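# Move the coaster can onto the turntable's orange spot

## Task

Pick up the can sitting on the coaster and set it down upright on the orange mark of the turntable, without disturbing the other cans already standing on the turntable; then open the gripper and pull the arm away.

## Robot and tools

Robot: two arms, left_arm and right_arm, each ending in a parallel gripper whose fingers can fold. A part squeezed near the fingertips (outer quarter of each pad) is held at full force. Nearer the palm, the fingers may wrap round it and hold a narrow part loosely or not at all. A fingertip pushed straight into a surface folds easily unless the fingers are shut, so a move can overshoot with little sign of contact. Something may occasionally tug a held part or nudge a loose one.

Frames: all printed positions (metres), orientations (end_effector_quat_wxyz) and velocities (m/s, rad/s) use the scene frame. Its origin is at table-top height, halfway between the two nominal arm bases; +z is up, +x points out over the table, and left_arm sits on the +y side (arm names do not match image sides). Printed values can be off by a few centimetres. In the gripper's own frame the fingers point along +z and open and close along y. end_effector_position is the spot between the closed pads; fingertips extend about 33 mm past it (about 9 mm when fully open).

The 18-number row used by execute_actions and move: the first 9 numbers are for left_arm, the next 9 for right_arm, always all 18, each in [-1, 1]. Per arm the order is dx, dy, dz, rx, ry, rz, position, force_limit, speed. The six pose numbers are an offset, not a pose: they are measured from that arm's Hand target as it was when the action or move began, along that Hand target's own axes. 1.0 equals 0.6 m for dx, dy, dz and 180 degrees for rx, ry, rz, which form a single rotation vector. All six at 0 re-commands the current Hand target. Because every call starts from the current Hand target, sending the same offset again moves further.

Gripper numbers are absolute commands. position: +1 fully open (140 mm), pads touch near -0.8, -1 closes until blocked. force_limit: grip force after a slow close, about 14 N at -1, 40 N at 0, 58 N at +1. speed: finger speed, about 30 mm/s at -1, 140 at 0, 250 at +1; faster closing squeezes harder. A 0 is a real command, so to leave a gripper alone resend its last three numbers. To grip harder while holding, raise force_limit and nudge position (-1 to -0.98 or back).

Tools:
- execute_actions {actions, cameras}. actions holds at most one item. Empty list: just report state (with pictures). An action {rows, steps}: up to 15 rows, steps 5 to 15 at 1/30 s each (default 15); each row is one step, the last row repeats, and every row counts from the same starting Hand target. A wait {steps}: up to 300 steps measured from the previous result, reply time included. Results are captured 5 steps before an action ends; those remaining steps run afterwards.
- move {target, speed, blending via blend, blocking, cameras}. target is one 18-number row or a list of up to 15 rows, each offset from the same starting Hand targets. The gripper travels a straight line there, with no obstacle avoidance. speed is top speed in m/s (0.002 to 0.5, default 0.25; turning up to twice that in rad/s), one value or one per target. blend (m) rounds corners in a list. The whole move is capped at 10 s. Finger numbers from a later row are applied only after the arms pause at that row. blocking=false returns about 0.5 s in.
- wait {seconds 0 to 10}: lets time pass; ends early if a move finishes.
- stop {}: brakes a running move; fingers continue.
- zoom_image {camera: cam_left_wrist or cam_right_wrist, region [x0,y0,x1,y1] in pixels, at most 504 by 504}: enlarges part of the latest picture.
- finished_scene {scene}: closes the current scene for good.

Cameras: cam_left_wrist and cam_right_wrist, each 672x504.

Reading results: Hand target is the pose the next offsets start from. object_status: 0 moving, 1 blocked while opening, 2 blocked while closing (a grasp), 3 reached the commanded position or pads met. A successful grip shows 2. position_measured is in counts: 3 fully open, about 75 at 100 mm, 139 at 60 mm, 200 at 20 mm, 230 pads touching. The move: line says how it ended (done, off_target, moving, held, fault) plus limits (paced = pose clipped, held = a check withheld steps). Joint velocities may read within noise. Joint torques, External joint torques and Flange force (gripper x y z axes, including held weight) hint at contact; they carry error.

Motion limits: each control step the commanded pose is clipped to 70 mm and 16 degrees from the measured gripper, so a far target may take several actions. A clearance check keeps the arms apart but not reliably.

Avoid: dropping the can or releasing it while it moves; knocking the other cans; anything leaving the table; targets beyond a firm contact (the arms are stiff); fast impacts; arms touching each other; paths passing near an arm's own base (sweep around it). Torque past a joint limit (waist and shoulder 312, elbow 147, wrist joints 41.4 N m) or 144 N outside force freezes that arm for 10 s; if it is holding something fixed, open first. Heavy holds or stretched arms heat motors; a MOTOR HOT line warns of a braking stop of 30 s or more.

Each tool is called after ">>>" by a JSON object that holds its "api" and its "payload", one argument or row to a line.

## Session

>>> {"api": "execute_actions", "payload": {
  "actions": [],
  "cameras": ["all"]
}}

Scene clock: 0.00 s of 6600.00 s.
left_arm: end_effector_position=(+0.4776, +0.0878, +0.3750) position_measured=3 object_status=3 end_effector_quat_wxyz=(+0.380, +0.729, -0.098, +0.560) | right_arm: end_effector_position=(+0.2413, -0.1587, +0.2159) position_measured=3 object_status=3 end_effector_quat_wxyz=(+0.022, +0.623, -0.649, +0.435)
Joint positions: left_arm=[-0.758 -0.351 2.558 -0.08 -0.554 1.173] | right_arm=[1.314 0.143 2.091 -0.721 1.524 -1.541]
Joint velocities: within noise
Joint torques (N m): no reading
External joint torques (N m): no reading
Flange force (N): no reading
Hand target: left_arm +0.4776, +0.0878, +0.3750; +0.380, +0.729, -0.098, +0.560 | right_arm +0.2413, -0.1587, +0.2159; +0.022, +0.623, -0.649, +0.435

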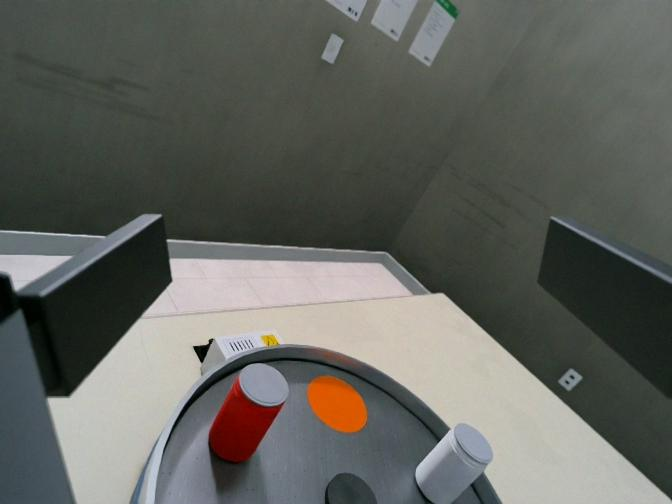

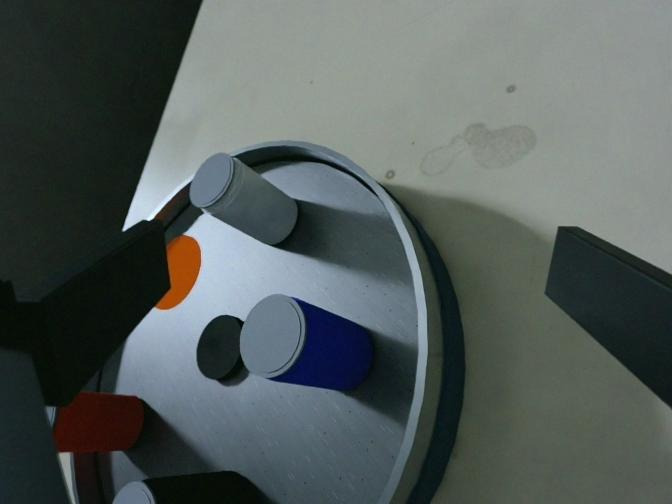

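>>> {"api": "zoom_image", "payload": {
  "camera": "cam_left_wrist",
  "region": [130, 250, 530, 504]
}}

>>> {"api": "zoom_image", "payload": {
  "camera": "cam_right_wrist",
  "region": [40, 120, 480, 504]
}}

Scaled by 1.260 from the camera's 672x504 image, which has a finer 960x720 frame.

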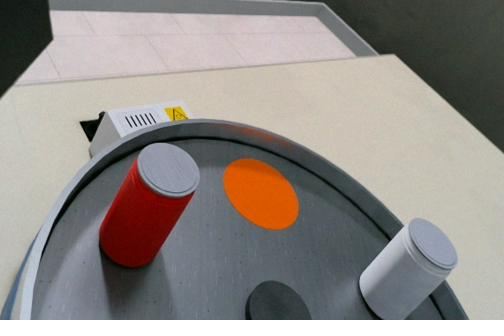

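Scaled by 1.145 from the camera's 672x504 image, which has a finer 960x720 frame.

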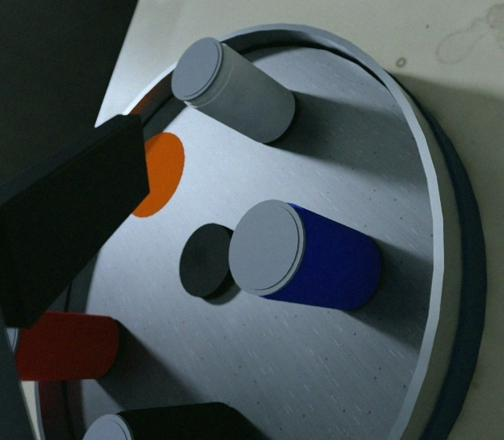

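>>> {"api": "move", "payload": {
  "target": [0.142, -0.0575, -0.286, 0.265, -0.278, -0.016, 1, -1, -1, 0, 0, 0, 0, 0, 0, 1, -1, -1]
}}

Scene clock: 6.77 s of 6600.00 s.
left_arm: end_effector_position=(+0.3998, +0.2497, +0.4499) position_measured=3 object_status=3 end_effector_quat_wxyz=(+0.000, +0.982, +0.000, +0.191) | right_arm: end_effector_position=(+0.2413, -0.1587, +0.2159) position_measured=3 object_status=3 end_effector_quat_wxyz=(+0.022, +0.623, -0.649, +0.435)
Joint positions: left_arm=[-0.793 -0.414 1.916 0.279 1.373 0.745] | right_arm=[1.314 0.143 2.091 -0.721 1.524 -1.541]
Joint velocities: within noise
Joint torques (N m): left_arm=[2.11 -4.38 -40.31 5.1 -0.63 -0.27] | right_arm=[-1.24 -45.28 -29.94 1.55 1.04 -0.56]
External joint torques (N m): left_arm=[-2.01 3.41 -2.32 -0.19 -0.09 0.27] | right_arm=[1.2 -0.42 -0.71 -0.39 0.6 0.54]
Flange force (N): left_arm=[3.9 8.9 -3.5] | right_arm=[0.2 1.4 -3.1]
Hand target: left_arm +0.3998, +0.2497, +0.4499; +0.000, +0.982, +0.000, +0.191 | right_arm +0.2413, -0.1587, +0.2159; +0.022, +0.623, -0.649, +0.435
Off the commanded pose: left_arm 0.000 m, 0 deg | right_arm 0.000 m, 0 deg.
Kept back: nothing.
move: done

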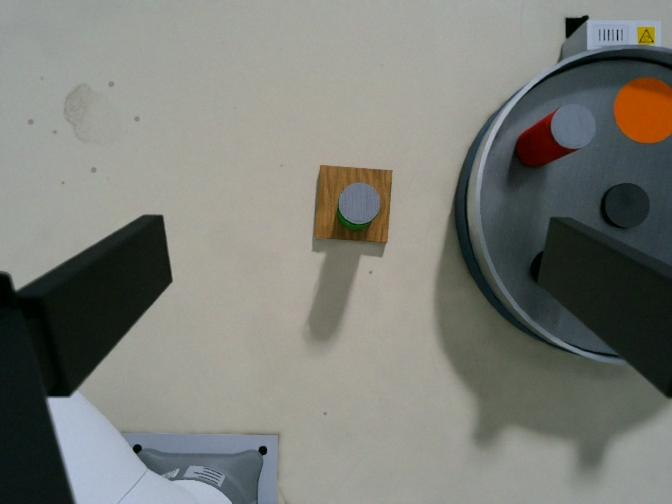

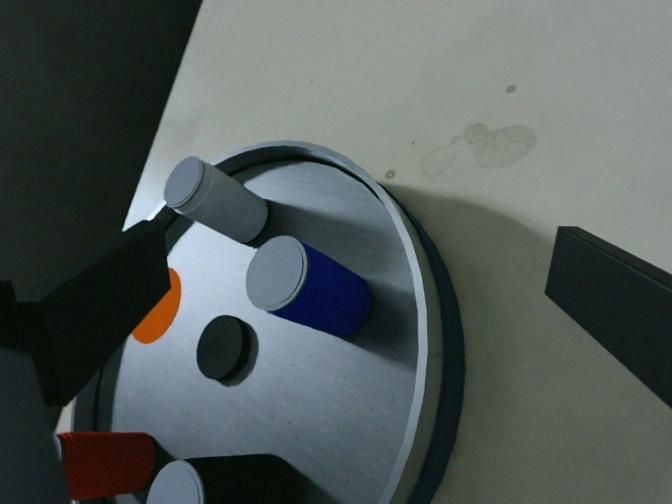

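>>> {"api": "zoom_image", "payload": {
  "camera": "cam_left_wrist",
  "region": [280, 140, 430, 260]
}}

>>> {"api": "zoom_image", "payload": {
  "camera": "cam_left_wrist",
  "region": [450, 10, 672, 370]
}}

Scaled by 3.360 from the camera's 672x504 image, which has a finer 960x720 frame.

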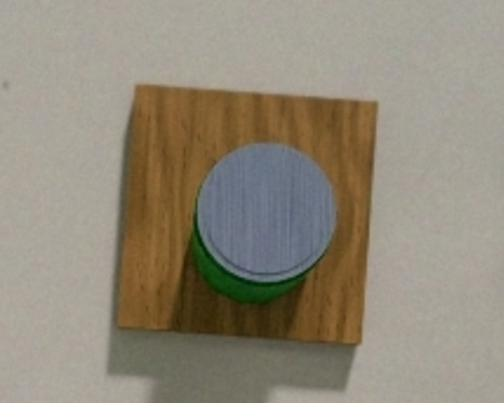

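Scaled by 1.400 from the camera's 672x504 image, which has a finer 960x720 frame.

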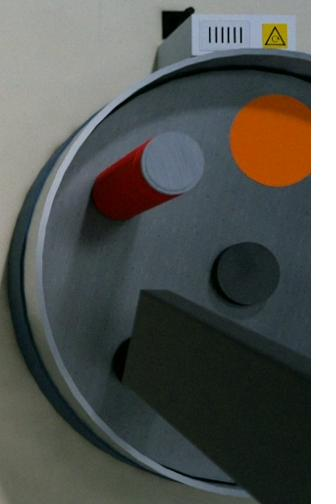

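>>> {"api": "move", "payload": {
  "target": [-0.012, 0.0467, 0.3188, 0, -0.1222, 0, 1, -1, -1, 0, 0, 0, 0, 0, 0, 1, -1, -1]
}}

Scene clock: 10.03 s of 6600.00 s.
left_arm: end_effector_position=(+0.4648, +0.2216, +0.2700) position_measured=3 object_status=3 end_effector_quat_wxyz=(+0.000, +1.000, +0.000, +0.000) | right_arm: end_effector_position=(+0.2413, -0.1587, +0.2159) position_measured=3 object_status=3 end_effector_quat_wxyz=(+0.022, +0.623, -0.649, +0.435)
Joint positions: left_arm=[-0.546 -0.081 1.957 0 1.265 1.012] | right_arm=[1.314 0.143 2.091 -0.721 1.524 -1.541]
Joint velocities: within noise
Joint torques (N m): left_arm=[2.21 -32.76 -38.21 4.4 0.06 -0.21] | right_arm=[-0.69 -45.02 -29.81 1.53 1.02 -0.61]
External joint torques (N m): left_arm=[-2.29 0.96 -2.07 -0.25 -0.12 0.21] | right_arm=[0.68 -0.61 -0.76 -0.38 0.63 0.58]
Flange force (N): left_arm=[1.9 5.9 -2.2] | right_arm=[0.5 0.6 -2.6]
Hand target: left_arm +0.4648, +0.2216, +0.2699; +0.000, +1.000, +0.000, +0.000 | right_arm +0.2413, -0.1587, +0.2159; +0.022, +0.623, -0.649, +0.435
Off the commanded pose: left_arm 0.000 m, 0 deg | right_arm 0.000 m, 0 deg.
Kept back: nothing.
move: done

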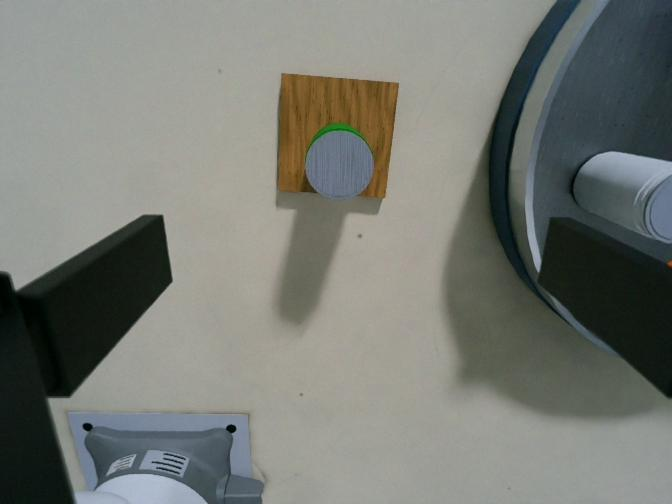

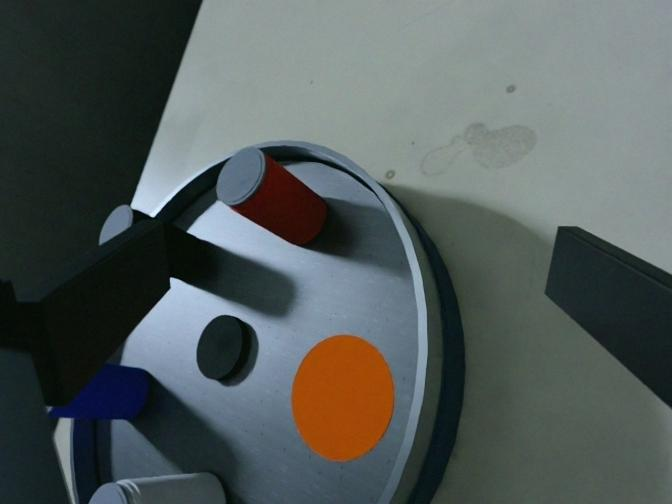

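>>> {"api": "wait", "payload": {
  "seconds": 0.2,
  "cameras": ["cam_right_wrist"]
}}

>>> {"api": "wait", "payload": {
  "seconds": 0.4,
  "cameras": ["cam_right_wrist"]
}}

>>> {"api": "wait", "payload": {
  "seconds": 0.4,
  "cameras": ["cam_right_wrist"]
}}

>>> {"api": "wait", "payload": {
  "seconds": 0.4,
  "cameras": ["cam_right_wrist"]
}}

>>> {"api": "wait", "payload": {
  "seconds": 0.4,
  "cameras": ["cam_right_wrist"]
}}

Scene clock: 11.30 s of 6600.00 s.
left_arm: end_effector_position=(+0.4648, +0.2216, +0.2700) position_measured=3 object_status=3 end_effector_quat_wxyz=(+0.000, +1.000, +0.000, +0.000) | right_arm: end_effector_position=(+0.2413, -0.1587, +0.2159) position_measured=3 object_status=3 end_effector_quat_wxyz=(+0.022, +0.623, -0.649, +0.435)
Joint positions: left_arm=[-0.546 -0.081 1.957 0 1.265 1.012] | right_arm=[1.314 0.143 2.091 -0.721 1.524 -1.541]
Joint velocities: within noise
Joint torques (N m): left_arm=[2.28 -33.64 -38.33 4.3 0.03 -0.26] | right_arm=[-1 -45.01 -29.92 1.54 1.08 -0.56]
External joint torques (N m): left_arm=[-2.22 1.91 -1.66 -0.17 -0.08 0.26] | right_arm=[1 -0.88 -0.75 -0.38 0.57 0.53]
Flange force (N): left_arm=[2.9 6.1 -1.2] | right_arm=[1.0 1.0 -2.9]
Hand target: left_arm +0.4648, +0.2216, +0.2699; +0.000, +1.000, +0.000, +0.000 | right_arm +0.2413, -0.1587, +0.2159; +0.022, +0.623, -0.649, +0.435
Off the commanded pose: left_arm 0.000 m, 0 deg | right_arm 0.000 m, 0 deg.
Steps of this call (1-38: nothing new was sent). Readings (end_effector_position of left_arm | right_arm; what the end effector reports):
1: (+0.4648, +0.2216, +0.2700) | (+0.2413, -0.1587, +0.2159) | left_arm position_measured=3 object_status=3 | right_arm position_measured=3 object_status=3
2: (+0.4648, +0.2216, +0.2700) | (+0.2413, -0.1587, +0.2159) | left_arm position_measured=3 object_status=3 | right_arm position_measured=3 object_status=3
4: (+0.4648, +0.2216, +0.2700) | (+0.2413, -0.1587, +0.2159) | left_arm position_measured=3 object_status=3 | right_arm position_measured=3 object_status=3
8: (+0.4648, +0.2216, +0.2700) | (+0.2413, -0.1587, +0.2159) | left_arm position_measured=3 object_status=3 | right_arm position_measured=3 object_status=3
38: the state above
Images, in order (width x height): cam_right_wrist 672x504.

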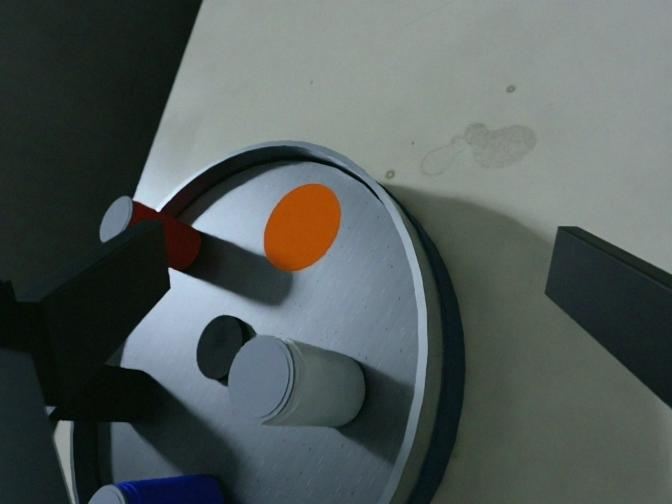

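Scene clock: 11.70 s of 6600.00 s.
left_arm: end_effector_position=(+0.4648, +0.2216, +0.2699) position_measured=3 object_status=3 end_effector_quat_wxyz=(+0.000, +1.000, +0.000, +0.000) | right_arm: end_effector_position=(+0.2413, -0.1587, +0.2159) position_measured=3 object_status=3 end_effector_quat_wxyz=(+0.022, +0.623, -0.649, +0.435)
Joint positions: left_arm=[-0.546 -0.081 1.957 0 1.265 1.012] | right_arm=[1.314 0.143 2.091 -0.721 1.524 -1.541]
Joint velocities: within noise
Joint torques (N m): left_arm=[2.38 -33.76 -38.42 4.31 0.12 -0.29] | right_arm=[-1.19 -45.78 -30.1 1.55 1.11 -0.62]
External joint torques (N m): left_arm=[-2.41 1.89 -1.9 -0.16 -0.18 0.29] | right_arm=[1.18 -0.07 -0.72 -0.38 0.54 0.6]
Flange force (N): left_arm=[3.0 6.5 -1.3] | right_arm=[-0.6 1.5 -3.0]
Hand target: left_arm +0.4648, +0.2216, +0.2699; +0.000, +1.000, +0.000, +0.000 | right_arm +0.2413, -0.1587, +0.2159; +0.022, +0.623, -0.649, +0.435
Off the commanded pose: left_arm 0.000 m, 0 deg | right_arm 0.000 m, 0 deg.
Steps of this call (1-12: nothing new was sent). Readings (end_effector_position of left_arm | right_arm; what the end effector reports):
1: (+0.4648, +0.2216, +0.2700) | (+0.2413, -0.1587, +0.2159) | left_arm position_measured=3 object_status=3 | right_arm position_measured=3 object_status=3
2: (+0.4648, +0.2216, +0.2699) | (+0.2413, -0.1587, +0.2159) | left_arm position_measured=3 object_status=3 | right_arm position_measured=3 object_status=3
4: (+0.4648, +0.2216, +0.2699) | (+0.2413, -0.1587, +0.2159) | left_arm position_measured=3 object_status=3 | right_arm position_measured=3 object_status=3
8: (+0.4648, +0.2216, +0.2699) | (+0.2413, -0.1587, +0.2159) | left_arm position_measured=3 object_status=3 | right_arm position_measured=3 object_status=3
12: the state above
Images, in order (width x height): cam_right_wrist 672x504.

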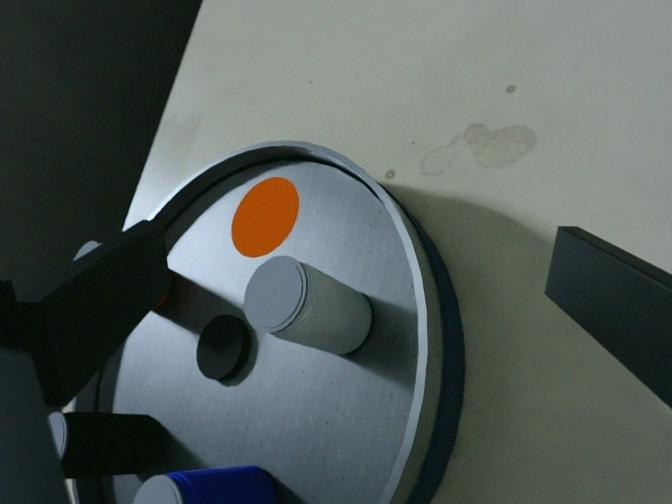

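Scene clock: 12.10 s of 6600.00 s.
left_arm: end_effector_position=(+0.4648, +0.2216, +0.2699) position_measured=3 object_status=3 end_effector_quat_wxyz=(+0.000, +1.000, +0.000, +0.000) | right_arm: end_effector_position=(+0.2413, -0.1587, +0.2159) position_measured=3 object_status=3 end_effector_quat_wxyz=(+0.022, +0.623, -0.649, +0.435)
Joint positions: left_arm=[-0.546 -0.081 1.957 0 1.265 1.012] | right_arm=[1.314 0.143 2.091 -0.721 1.524 -1.541]
Joint velocities: within noise
Joint torques (N m): left_arm=[2.59 -33.97 -38.43 4.3 0.1 -0.27] | right_arm=[-1.53 -45.15 -29.94 1.54 1.06 -0.62]
External joint torques (N m): left_arm=[-2.64 2.18 -1.76 -0.15 -0.15 0.27] | right_arm=[1.57 -0.62 -0.85 -0.38 0.58 0.59]
Flange force (N): left_arm=[3.0 7.1 -1.0] | right_arm=[0.3 1.8 -3.7]
Hand target: left_arm +0.4648, +0.2216, +0.2699; +0.000, +1.000, +0.000, +0.000 | right_arm +0.2413, -0.1587, +0.2159; +0.022, +0.623, -0.649, +0.435
Off the commanded pose: left_arm 0.000 m, 0 deg | right_arm 0.000 m, 0 deg.
Steps of this call (1-12: nothing new was sent). Readings (end_effector_position of left_arm | right_arm; what the end effector reports):
1: (+0.4648, +0.2216, +0.2699) | (+0.2413, -0.1587, +0.2159) | left_arm position_measured=3 object_status=3 | right_arm position_measured=3 object_status=3
2: (+0.4648, +0.2216, +0.2699) | (+0.2413, -0.1587, +0.2159) | left_arm position_measured=3 object_status=3 | right_arm position_measured=3 object_status=3
4: (+0.4648, +0.2216, +0.2699) | (+0.2413, -0.1587, +0.2159) | left_arm position_measured=3 object_status=3 | right_arm position_measured=3 object_status=3
8: (+0.4648, +0.2216, +0.2699) | (+0.2413, -0.1587, +0.2159) | left_arm position_measured=3 object_status=3 | right_arm position_measured=3 object_status=3
12: the state above
Images, in order (width x height): cam_right_wrist 672x504.

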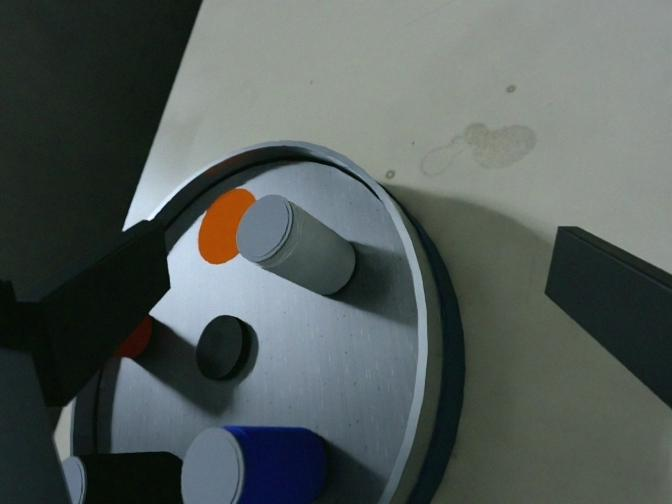

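Scene clock: 12.50 s of 6600.00 s.
left_arm: end_effector_position=(+0.4648, +0.2216, +0.2699) position_measured=3 object_status=3 end_effector_quat_wxyz=(+0.000, +1.000, +0.000, +0.000) | right_arm: end_effector_position=(+0.2413, -0.1587, +0.2159) position_measured=3 object_status=3 end_effector_quat_wxyz=(+0.022, +0.623, -0.649, +0.435)
Joint positions: left_arm=[-0.546 -0.081 1.957 0 1.265 1.012] | right_arm=[1.314 0.143 2.091 -0.721 1.524 -1.541]
Joint velocities: within noise
Joint torques (N m): left_arm=[2.49 -33.94 -38.36 4.4 0.12 -0.34] | right_arm=[-1.49 -44.76 -30.02 1.51 1.08 -0.58]
External joint torques (N m): left_arm=[-2.59 2.11 -1.97 -0.25 -0.18 0.34] | right_arm=[1.61 -0.92 -0.6 -0.33 0.56 0.55]
Flange force (N): left_arm=[3.3 7.0 -1.3] | right_arm=[1.2 2.1 -3.5]
Hand target: left_arm +0.4648, +0.2216, +0.2699; +0.000, +1.000, +0.000, +0.000 | right_arm +0.2413, -0.1587, +0.2159; +0.022, +0.623, -0.649, +0.435
Off the commanded pose: left_arm 0.000 m, 0 deg | right_arm 0.000 m, 0 deg.
Steps of this call (1-12: nothing new was sent). Readings (end_effector_position of left_arm | right_arm; what the end effector reports):
1: (+0.4648, +0.2216, +0.2699) | (+0.2413, -0.1587, +0.2159) | left_arm position_measured=3 object_status=3 | right_arm position_measured=3 object_status=3
2: (+0.4648, +0.2216, +0.2699) | (+0.2413, -0.1587, +0.2159) | left_arm position_measured=3 object_status=3 | right_arm position_measured=3 object_status=3
4: (+0.4648, +0.2216, +0.2699) | (+0.2413, -0.1587, +0.2159) | left_arm position_measured=3 object_status=3 | right_arm position_measured=3 object_status=3
8: (+0.4648, +0.2216, +0.2699) | (+0.2413, -0.1587, +0.2159) | left_arm position_measured=3 object_status=3 | right_arm position_measured=3 object_status=3
12: the state above
Images, in order (width x height): cam_right_wrist 672x504.

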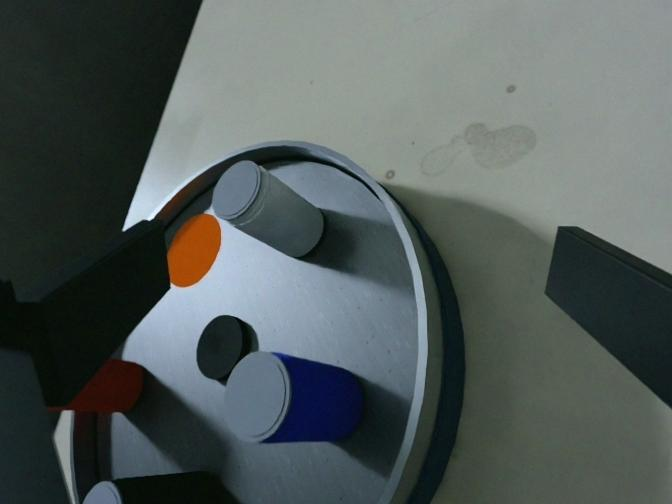

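Scene clock: 12.90 s of 6600.00 s.
left_arm: end_effector_position=(+0.4648, +0.2216, +0.2699) position_measured=3 object_status=3 end_effector_quat_wxyz=(+0.000, +1.000, +0.000, +0.000) | right_arm: end_effector_position=(+0.2413, -0.1587, +0.2159) position_measured=3 object_status=3 end_effector_quat_wxyz=(+0.022, +0.623, -0.649, +0.435)
Joint positions: left_arm=[-0.546 -0.081 1.957 0 1.265 1.012] | right_arm=[1.314 0.143 2.091 -0.721 1.524 -1.541]
Joint velocities: within noise
Joint torques (N m): left_arm=[2.29 -33.74 -38.33 4.35 0.06 -0.26] | right_arm=[-1.74 -45.2 -30.07 1.57 1.05 -0.66]
External joint torques (N m): left_arm=[-2.29 1.92 -1.86 -0.21 -0.12 0.26] | right_arm=[1.56 -0.32 -0.75 -0.42 0.59 0.64]
Flange force (N): left_arm=[3.1 6.4 -1.4] | right_arm=[-0.1 2.0 -3.5]
Hand target: left_arm +0.4648, +0.2216, +0.2699; +0.000, +1.000, +0.000, +0.000 | right_arm +0.2413, -0.1587, +0.2159; +0.022, +0.623, -0.649, +0.435
Off the commanded pose: left_arm 0.000 m, 0 deg | right_arm 0.000 m, 0 deg.
Steps of this call (1-12: nothing new was sent). Readings (end_effector_position of left_arm | right_arm; what the end effector reports):
1: (+0.4648, +0.2216, +0.2699) | (+0.2413, -0.1587, +0.2159) | left_arm position_measured=3 object_status=3 | right_arm position_measured=3 object_status=3
2: (+0.4648, +0.2216, +0.2699) | (+0.2413, -0.1587, +0.2159) | left_arm position_measured=3 object_status=3 | right_arm position_measured=3 object_status=3
4: (+0.4648, +0.2216, +0.2699) | (+0.2413, -0.1587, +0.2159) | left_arm position_measured=3 object_status=3 | right_arm position_measured=3 object_status=3
8: (+0.4648, +0.2216, +0.2699) | (+0.2413, -0.1587, +0.2159) | left_arm position_measured=3 object_status=3 | right_arm position_measured=3 object_status=3
12: the state above
Images, in order (width x height): cam_right_wrist 672x504.

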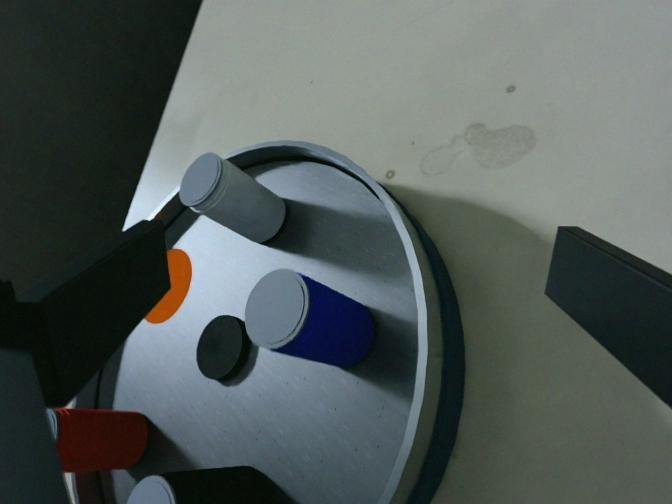

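>>> {"api": "zoom_image", "payload": {
  "camera": "cam_left_wrist",
  "region": [260, 60, 420, 220]
}}

This scene's latest camera images include none from cam_left_wrist. They are from: cam_right_wrist. cam_left_wrist's image comes with the result of a call that names it in "cameras".

>>> {"api": "move", "payload": {
  "target": [0.0117, 0.001, 0.1167, 0, 0, 0, 1, -1, -1, 0, 0, 0, 0, 0, 0, 1, -1, -1],
  "cameras": ["cam_left_wrist"]
}}

>>> {"api": "zoom_image", "payload": {
  "camera": "cam_left_wrist",
  "region": [220, 20, 460, 220]
}}

Scene clock: 14.73 s of 6600.00 s.
left_arm: end_effector_position=(+0.4719, +0.2209, +0.2000) position_measured=3 object_status=3 end_effector_quat_wxyz=(+0.000, +1.000, +0.000, +0.000) | right_arm: end_effector_position=(+0.2413, -0.1587, +0.2159) position_measured=3 object_status=3 end_effector_quat_wxyz=(+0.022, +0.623, -0.649, +0.435)
Joint positions: left_arm=[-0.539 -0.025 2.039 0 1.127 1.018] | right_arm=[1.314 0.143 2.091 -0.721 1.524 -1.541]
Joint velocities: within noise
Joint torques (N m): left_arm=[2.56 -37.21 -36.34 4.06 0.14 -0.3] | right_arm=[-1.6 -45.26 -30.3 1.55 1.04 -0.62]
External joint torques (N m): left_arm=[-2.4 1.74 -1.53 -0.14 -0.18 0.3] | right_arm=[1.55 -0.71 -0.68 -0.38 0.6 0.59]
Flange force (N): left_arm=[2.4 6.1 -0.2] | right_arm=[0.7 1.9 -3.5]
Hand target: left_arm +0.4719, +0.2209, +0.1999; +0.000, +1.000, +0.000, +0.000 | right_arm +0.2413, -0.1587, +0.2159; +0.022, +0.623, -0.649, +0.435
Off the commanded pose: left_arm 0.000 m, 0 deg | right_arm 0.000 m, 0 deg.
Kept back: nothing.
move: done
Images, in order (width x height): cam_left_wrist 672x504.

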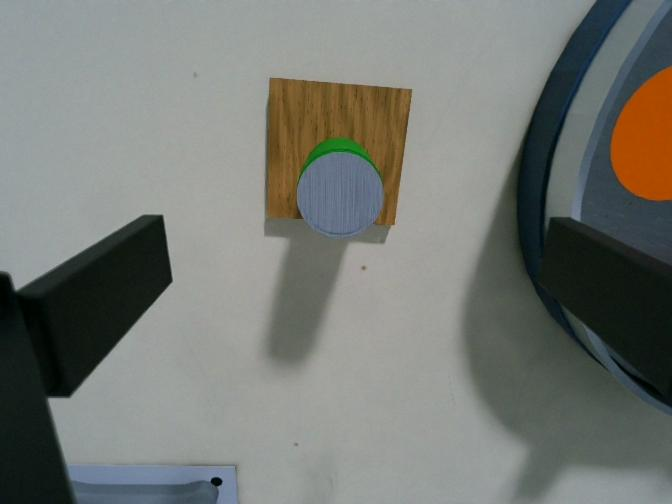

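Scaled by 2.100 from the camera's 672x504 image, which has a finer 960x720 frame.

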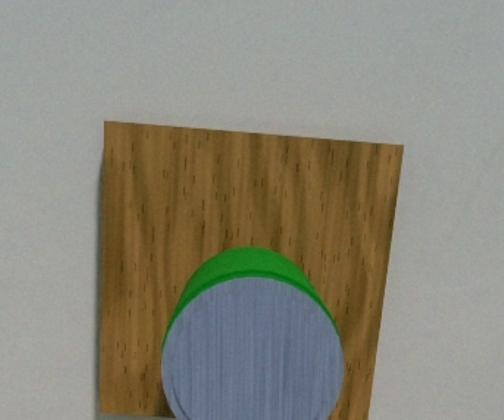

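>>> {"api": "move", "payload": {
  "target": [-0.0015, -0.0088, 0.1083, 0, 0, 0, 1, -1, -1, 0, 0, 0, 0, 0, 0, 1, -1, -1],
  "cameras": ["cam_left_wrist"],
  "speed": 0.15
}}

>>> {"api": "zoom_image", "payload": {
  "camera": "cam_left_wrist",
  "region": [160, 70, 560, 330]
}}

Scene clock: 17.73 s of 6600.00 s.
left_arm: end_effector_position=(+0.4710, +0.2262, +0.1350) position_measured=3 object_status=3 end_effector_quat_wxyz=(+0.000, +1.000, +0.000, +0.000) | right_arm: end_effector_position=(+0.2413, -0.1587, +0.2159) position_measured=3 object_status=3 end_effector_quat_wxyz=(+0.022, +0.623, -0.649, +0.435)
Joint positions: left_arm=[-0.531 0.029 2.118 0 0.993 1.027] | right_arm=[1.314 0.143 2.091 -0.721 1.524 -1.541]
Joint velocities: within noise
Joint torques (N m): left_arm=[2.68 -40.15 -33.77 3.81 0.1 -0.31] | right_arm=[-1.41 -45.25 -29.99 1.55 1.04 -0.64]
External joint torques (N m): left_arm=[-2.73 1.86 -1.52 -0.17 -0.15 0.31] | right_arm=[1.49 -0.34 -0.55 -0.39 0.6 0.61]
Flange force (N): left_arm=[2.3 6.7 0.6] | right_arm=[0.1 2.1 -3.2]
Hand target: left_arm +0.4710, +0.2262, +0.1349; +0.000, +1.000, +0.000, +0.000 | right_arm +0.2413, -0.1587, +0.2159; +0.022, +0.623, -0.649, +0.435
Off the commanded pose: left_arm 0.000 m, 0 deg | right_arm 0.000 m, 0 deg.
Kept back: nothing.
move: done
Images, in order (width x height): cam_left_wrist 672x504.

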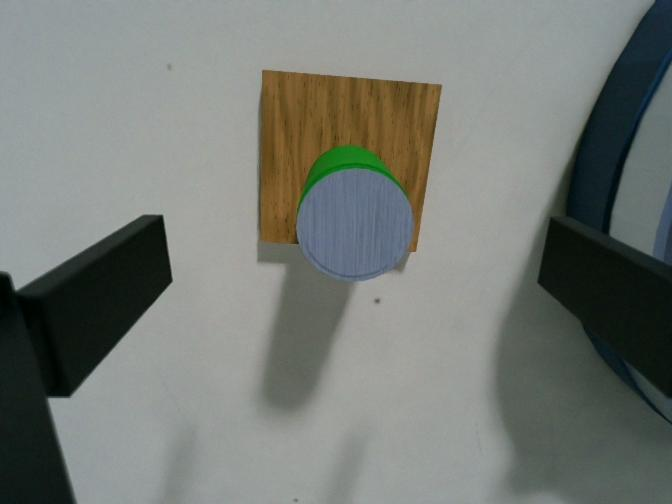

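Scaled by 1.260 from the camera's 672x504 image, which has a finer 960x720 frame.

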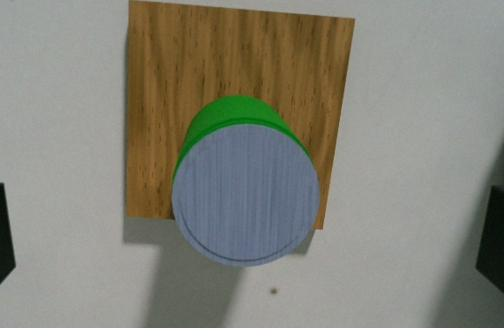

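>>> {"api": "move", "payload": {
  "target": [
    [0, 0.0008, 0.0408, 0, 0, 0, 0.16, 0, 0, 0, 0, 0, 0, 0, 0, 1, -1, -1],
    [0, 0.0008, 0.0408, 0, 0, 0, -1, 0, -1, 0, 0, 0, 0, 0, 0, 1, -1, -1]
  ],
  "cameras": ["cam_left_wrist"],
  "speed": 0.1
}}

Scene clock: 21.47 s of 6600.00 s.
left_arm: end_effector_position=(+0.4710, +0.2257, +0.1105) position_measured=155 object_status=0 end_effector_quat_wxyz=(+0.000, +1.000, +0.000, +0.000) | right_arm: end_effector_position=(+0.2413, -0.1587, +0.2159) position_measured=3 object_status=3 end_effector_quat_wxyz=(+0.022, +0.623, -0.649, +0.435)
Joint positions: left_arm=[-0.532 0.056 2.143 0 0.942 1.026] | right_arm=[1.314 0.143 2.091 -0.721 1.524 -1.541]
Joint velocities: within noise
Joint torques (N m): left_arm=[2.02 -32.26 -25.34 3.46 -0.98 -0.34] | right_arm=[-1.6 -45.12 -30.21 1.51 1.07 -0.54]
External joint torques (N m): left_arm=[-1.94 -7.67 -8.82 0.05 0.92 0.34] | right_arm=[1.6 -0.79 -0.56 -0.35 0.57 0.52]
Flange force (N): left_arm=[0.9 4.2 -19.4] | right_arm=[1.0 2.0 -3.4]
Hand target: left_arm +0.4710, +0.2257, +0.1105; +0.000, +1.000, +0.000, +0.000 | right_arm +0.2413, -0.1587, +0.2159; +0.022, +0.623, -0.649, +0.435
Off the commanded pose: left_arm 0.000 m, 0 deg | right_arm 0.000 m, 0 deg.
Kept back: nothing.
move: done
Images, in order (width x height): cam_left_wrist 672x504.

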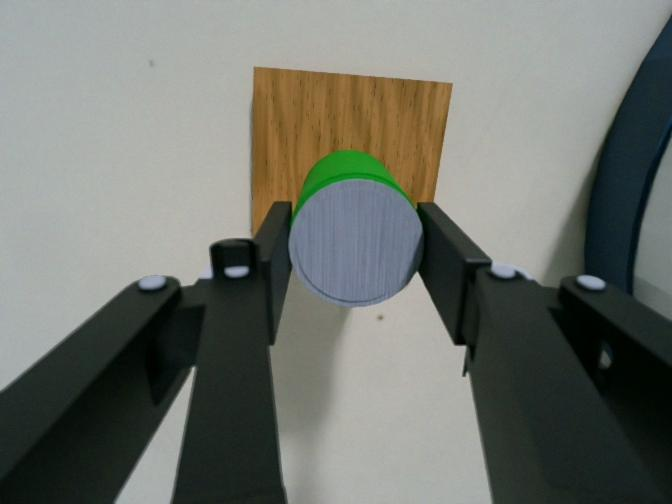

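>>> {"api": "execute_actions", "payload": {
  "actions": [],
  "cameras": []
}}

Scene clock: 27.20 s of 6600.00 s.
left_arm: end_effector_position=(+0.4710, +0.2257, +0.1105) position_measured=155 object_status=2 end_effector_quat_wxyz=(+0.000, +1.000, +0.000, +0.000) | right_arm: end_effector_position=(+0.2413, -0.1587, +0.2159) position_measured=3 object_status=3 end_effector_quat_wxyz=(+0.022, +0.623, -0.649, +0.435)
Joint positions: left_arm=[-0.532 0.056 2.143 0 0.942 1.026] | right_arm=[1.314 0.143 2.091 -0.721 1.524 -1.541]
Joint velocities: within noise
Joint torques (N m): left_arm=[1.93 -32.84 -25.34 3.55 -0.85 -0.3] | right_arm=[-1.82 -45.04 -29.97 1.52 1.09 -0.65]
External joint torques (N m): left_arm=[-1.88 -7.08 -8.85 -0.03 0.8 0.3] | right_arm=[1.76 -0.59 -0.75 -0.36 0.56 0.62]
Flange force (N): left_arm=[1.8 4.6 -18.5] | right_arm=[0.4 2.3 -3.8]
Hand target: left_arm +0.4710, +0.2257, +0.1105; +0.000, +1.000, +0.000, +0.000 | right_arm +0.2413, -0.1587, +0.2159; +0.022, +0.623, -0.649, +0.435
Off the commanded pose: left_arm 0.000 m, 0 deg | right_arm 0.000 m, 0 deg.
Steps of this call (1-172: nothing new was sent). Readings (end_effector_position of left_arm | right_arm; what the end effector reports):
1: (+0.4710, +0.2257, +0.1105) | (+0.2413, -0.1587, +0.2159) | left_arm position_measured=155 object_status=2 | right_arm position_measured=3 object_status=3
2: (+0.4710, +0.2257, +0.1105) | (+0.2413, -0.1587, +0.2159) | left_arm position_measured=155 object_status=2 | right_arm position_measured=3 object_status=3
4: (+0.4710, +0.2257, +0.1105) | (+0.2413, -0.1587, +0.2159) | left_arm position_measured=155 object_status=2 | right_arm position_measured=3 object_status=3
8: (+0.4710, +0.2257, +0.1105) | (+0.2413, -0.1587, +0.2159) | left_arm position_measured=155 object_status=2 | right_arm position_measured=3 object_status=3
172: the state above
No camera images: "cameras" was empty.


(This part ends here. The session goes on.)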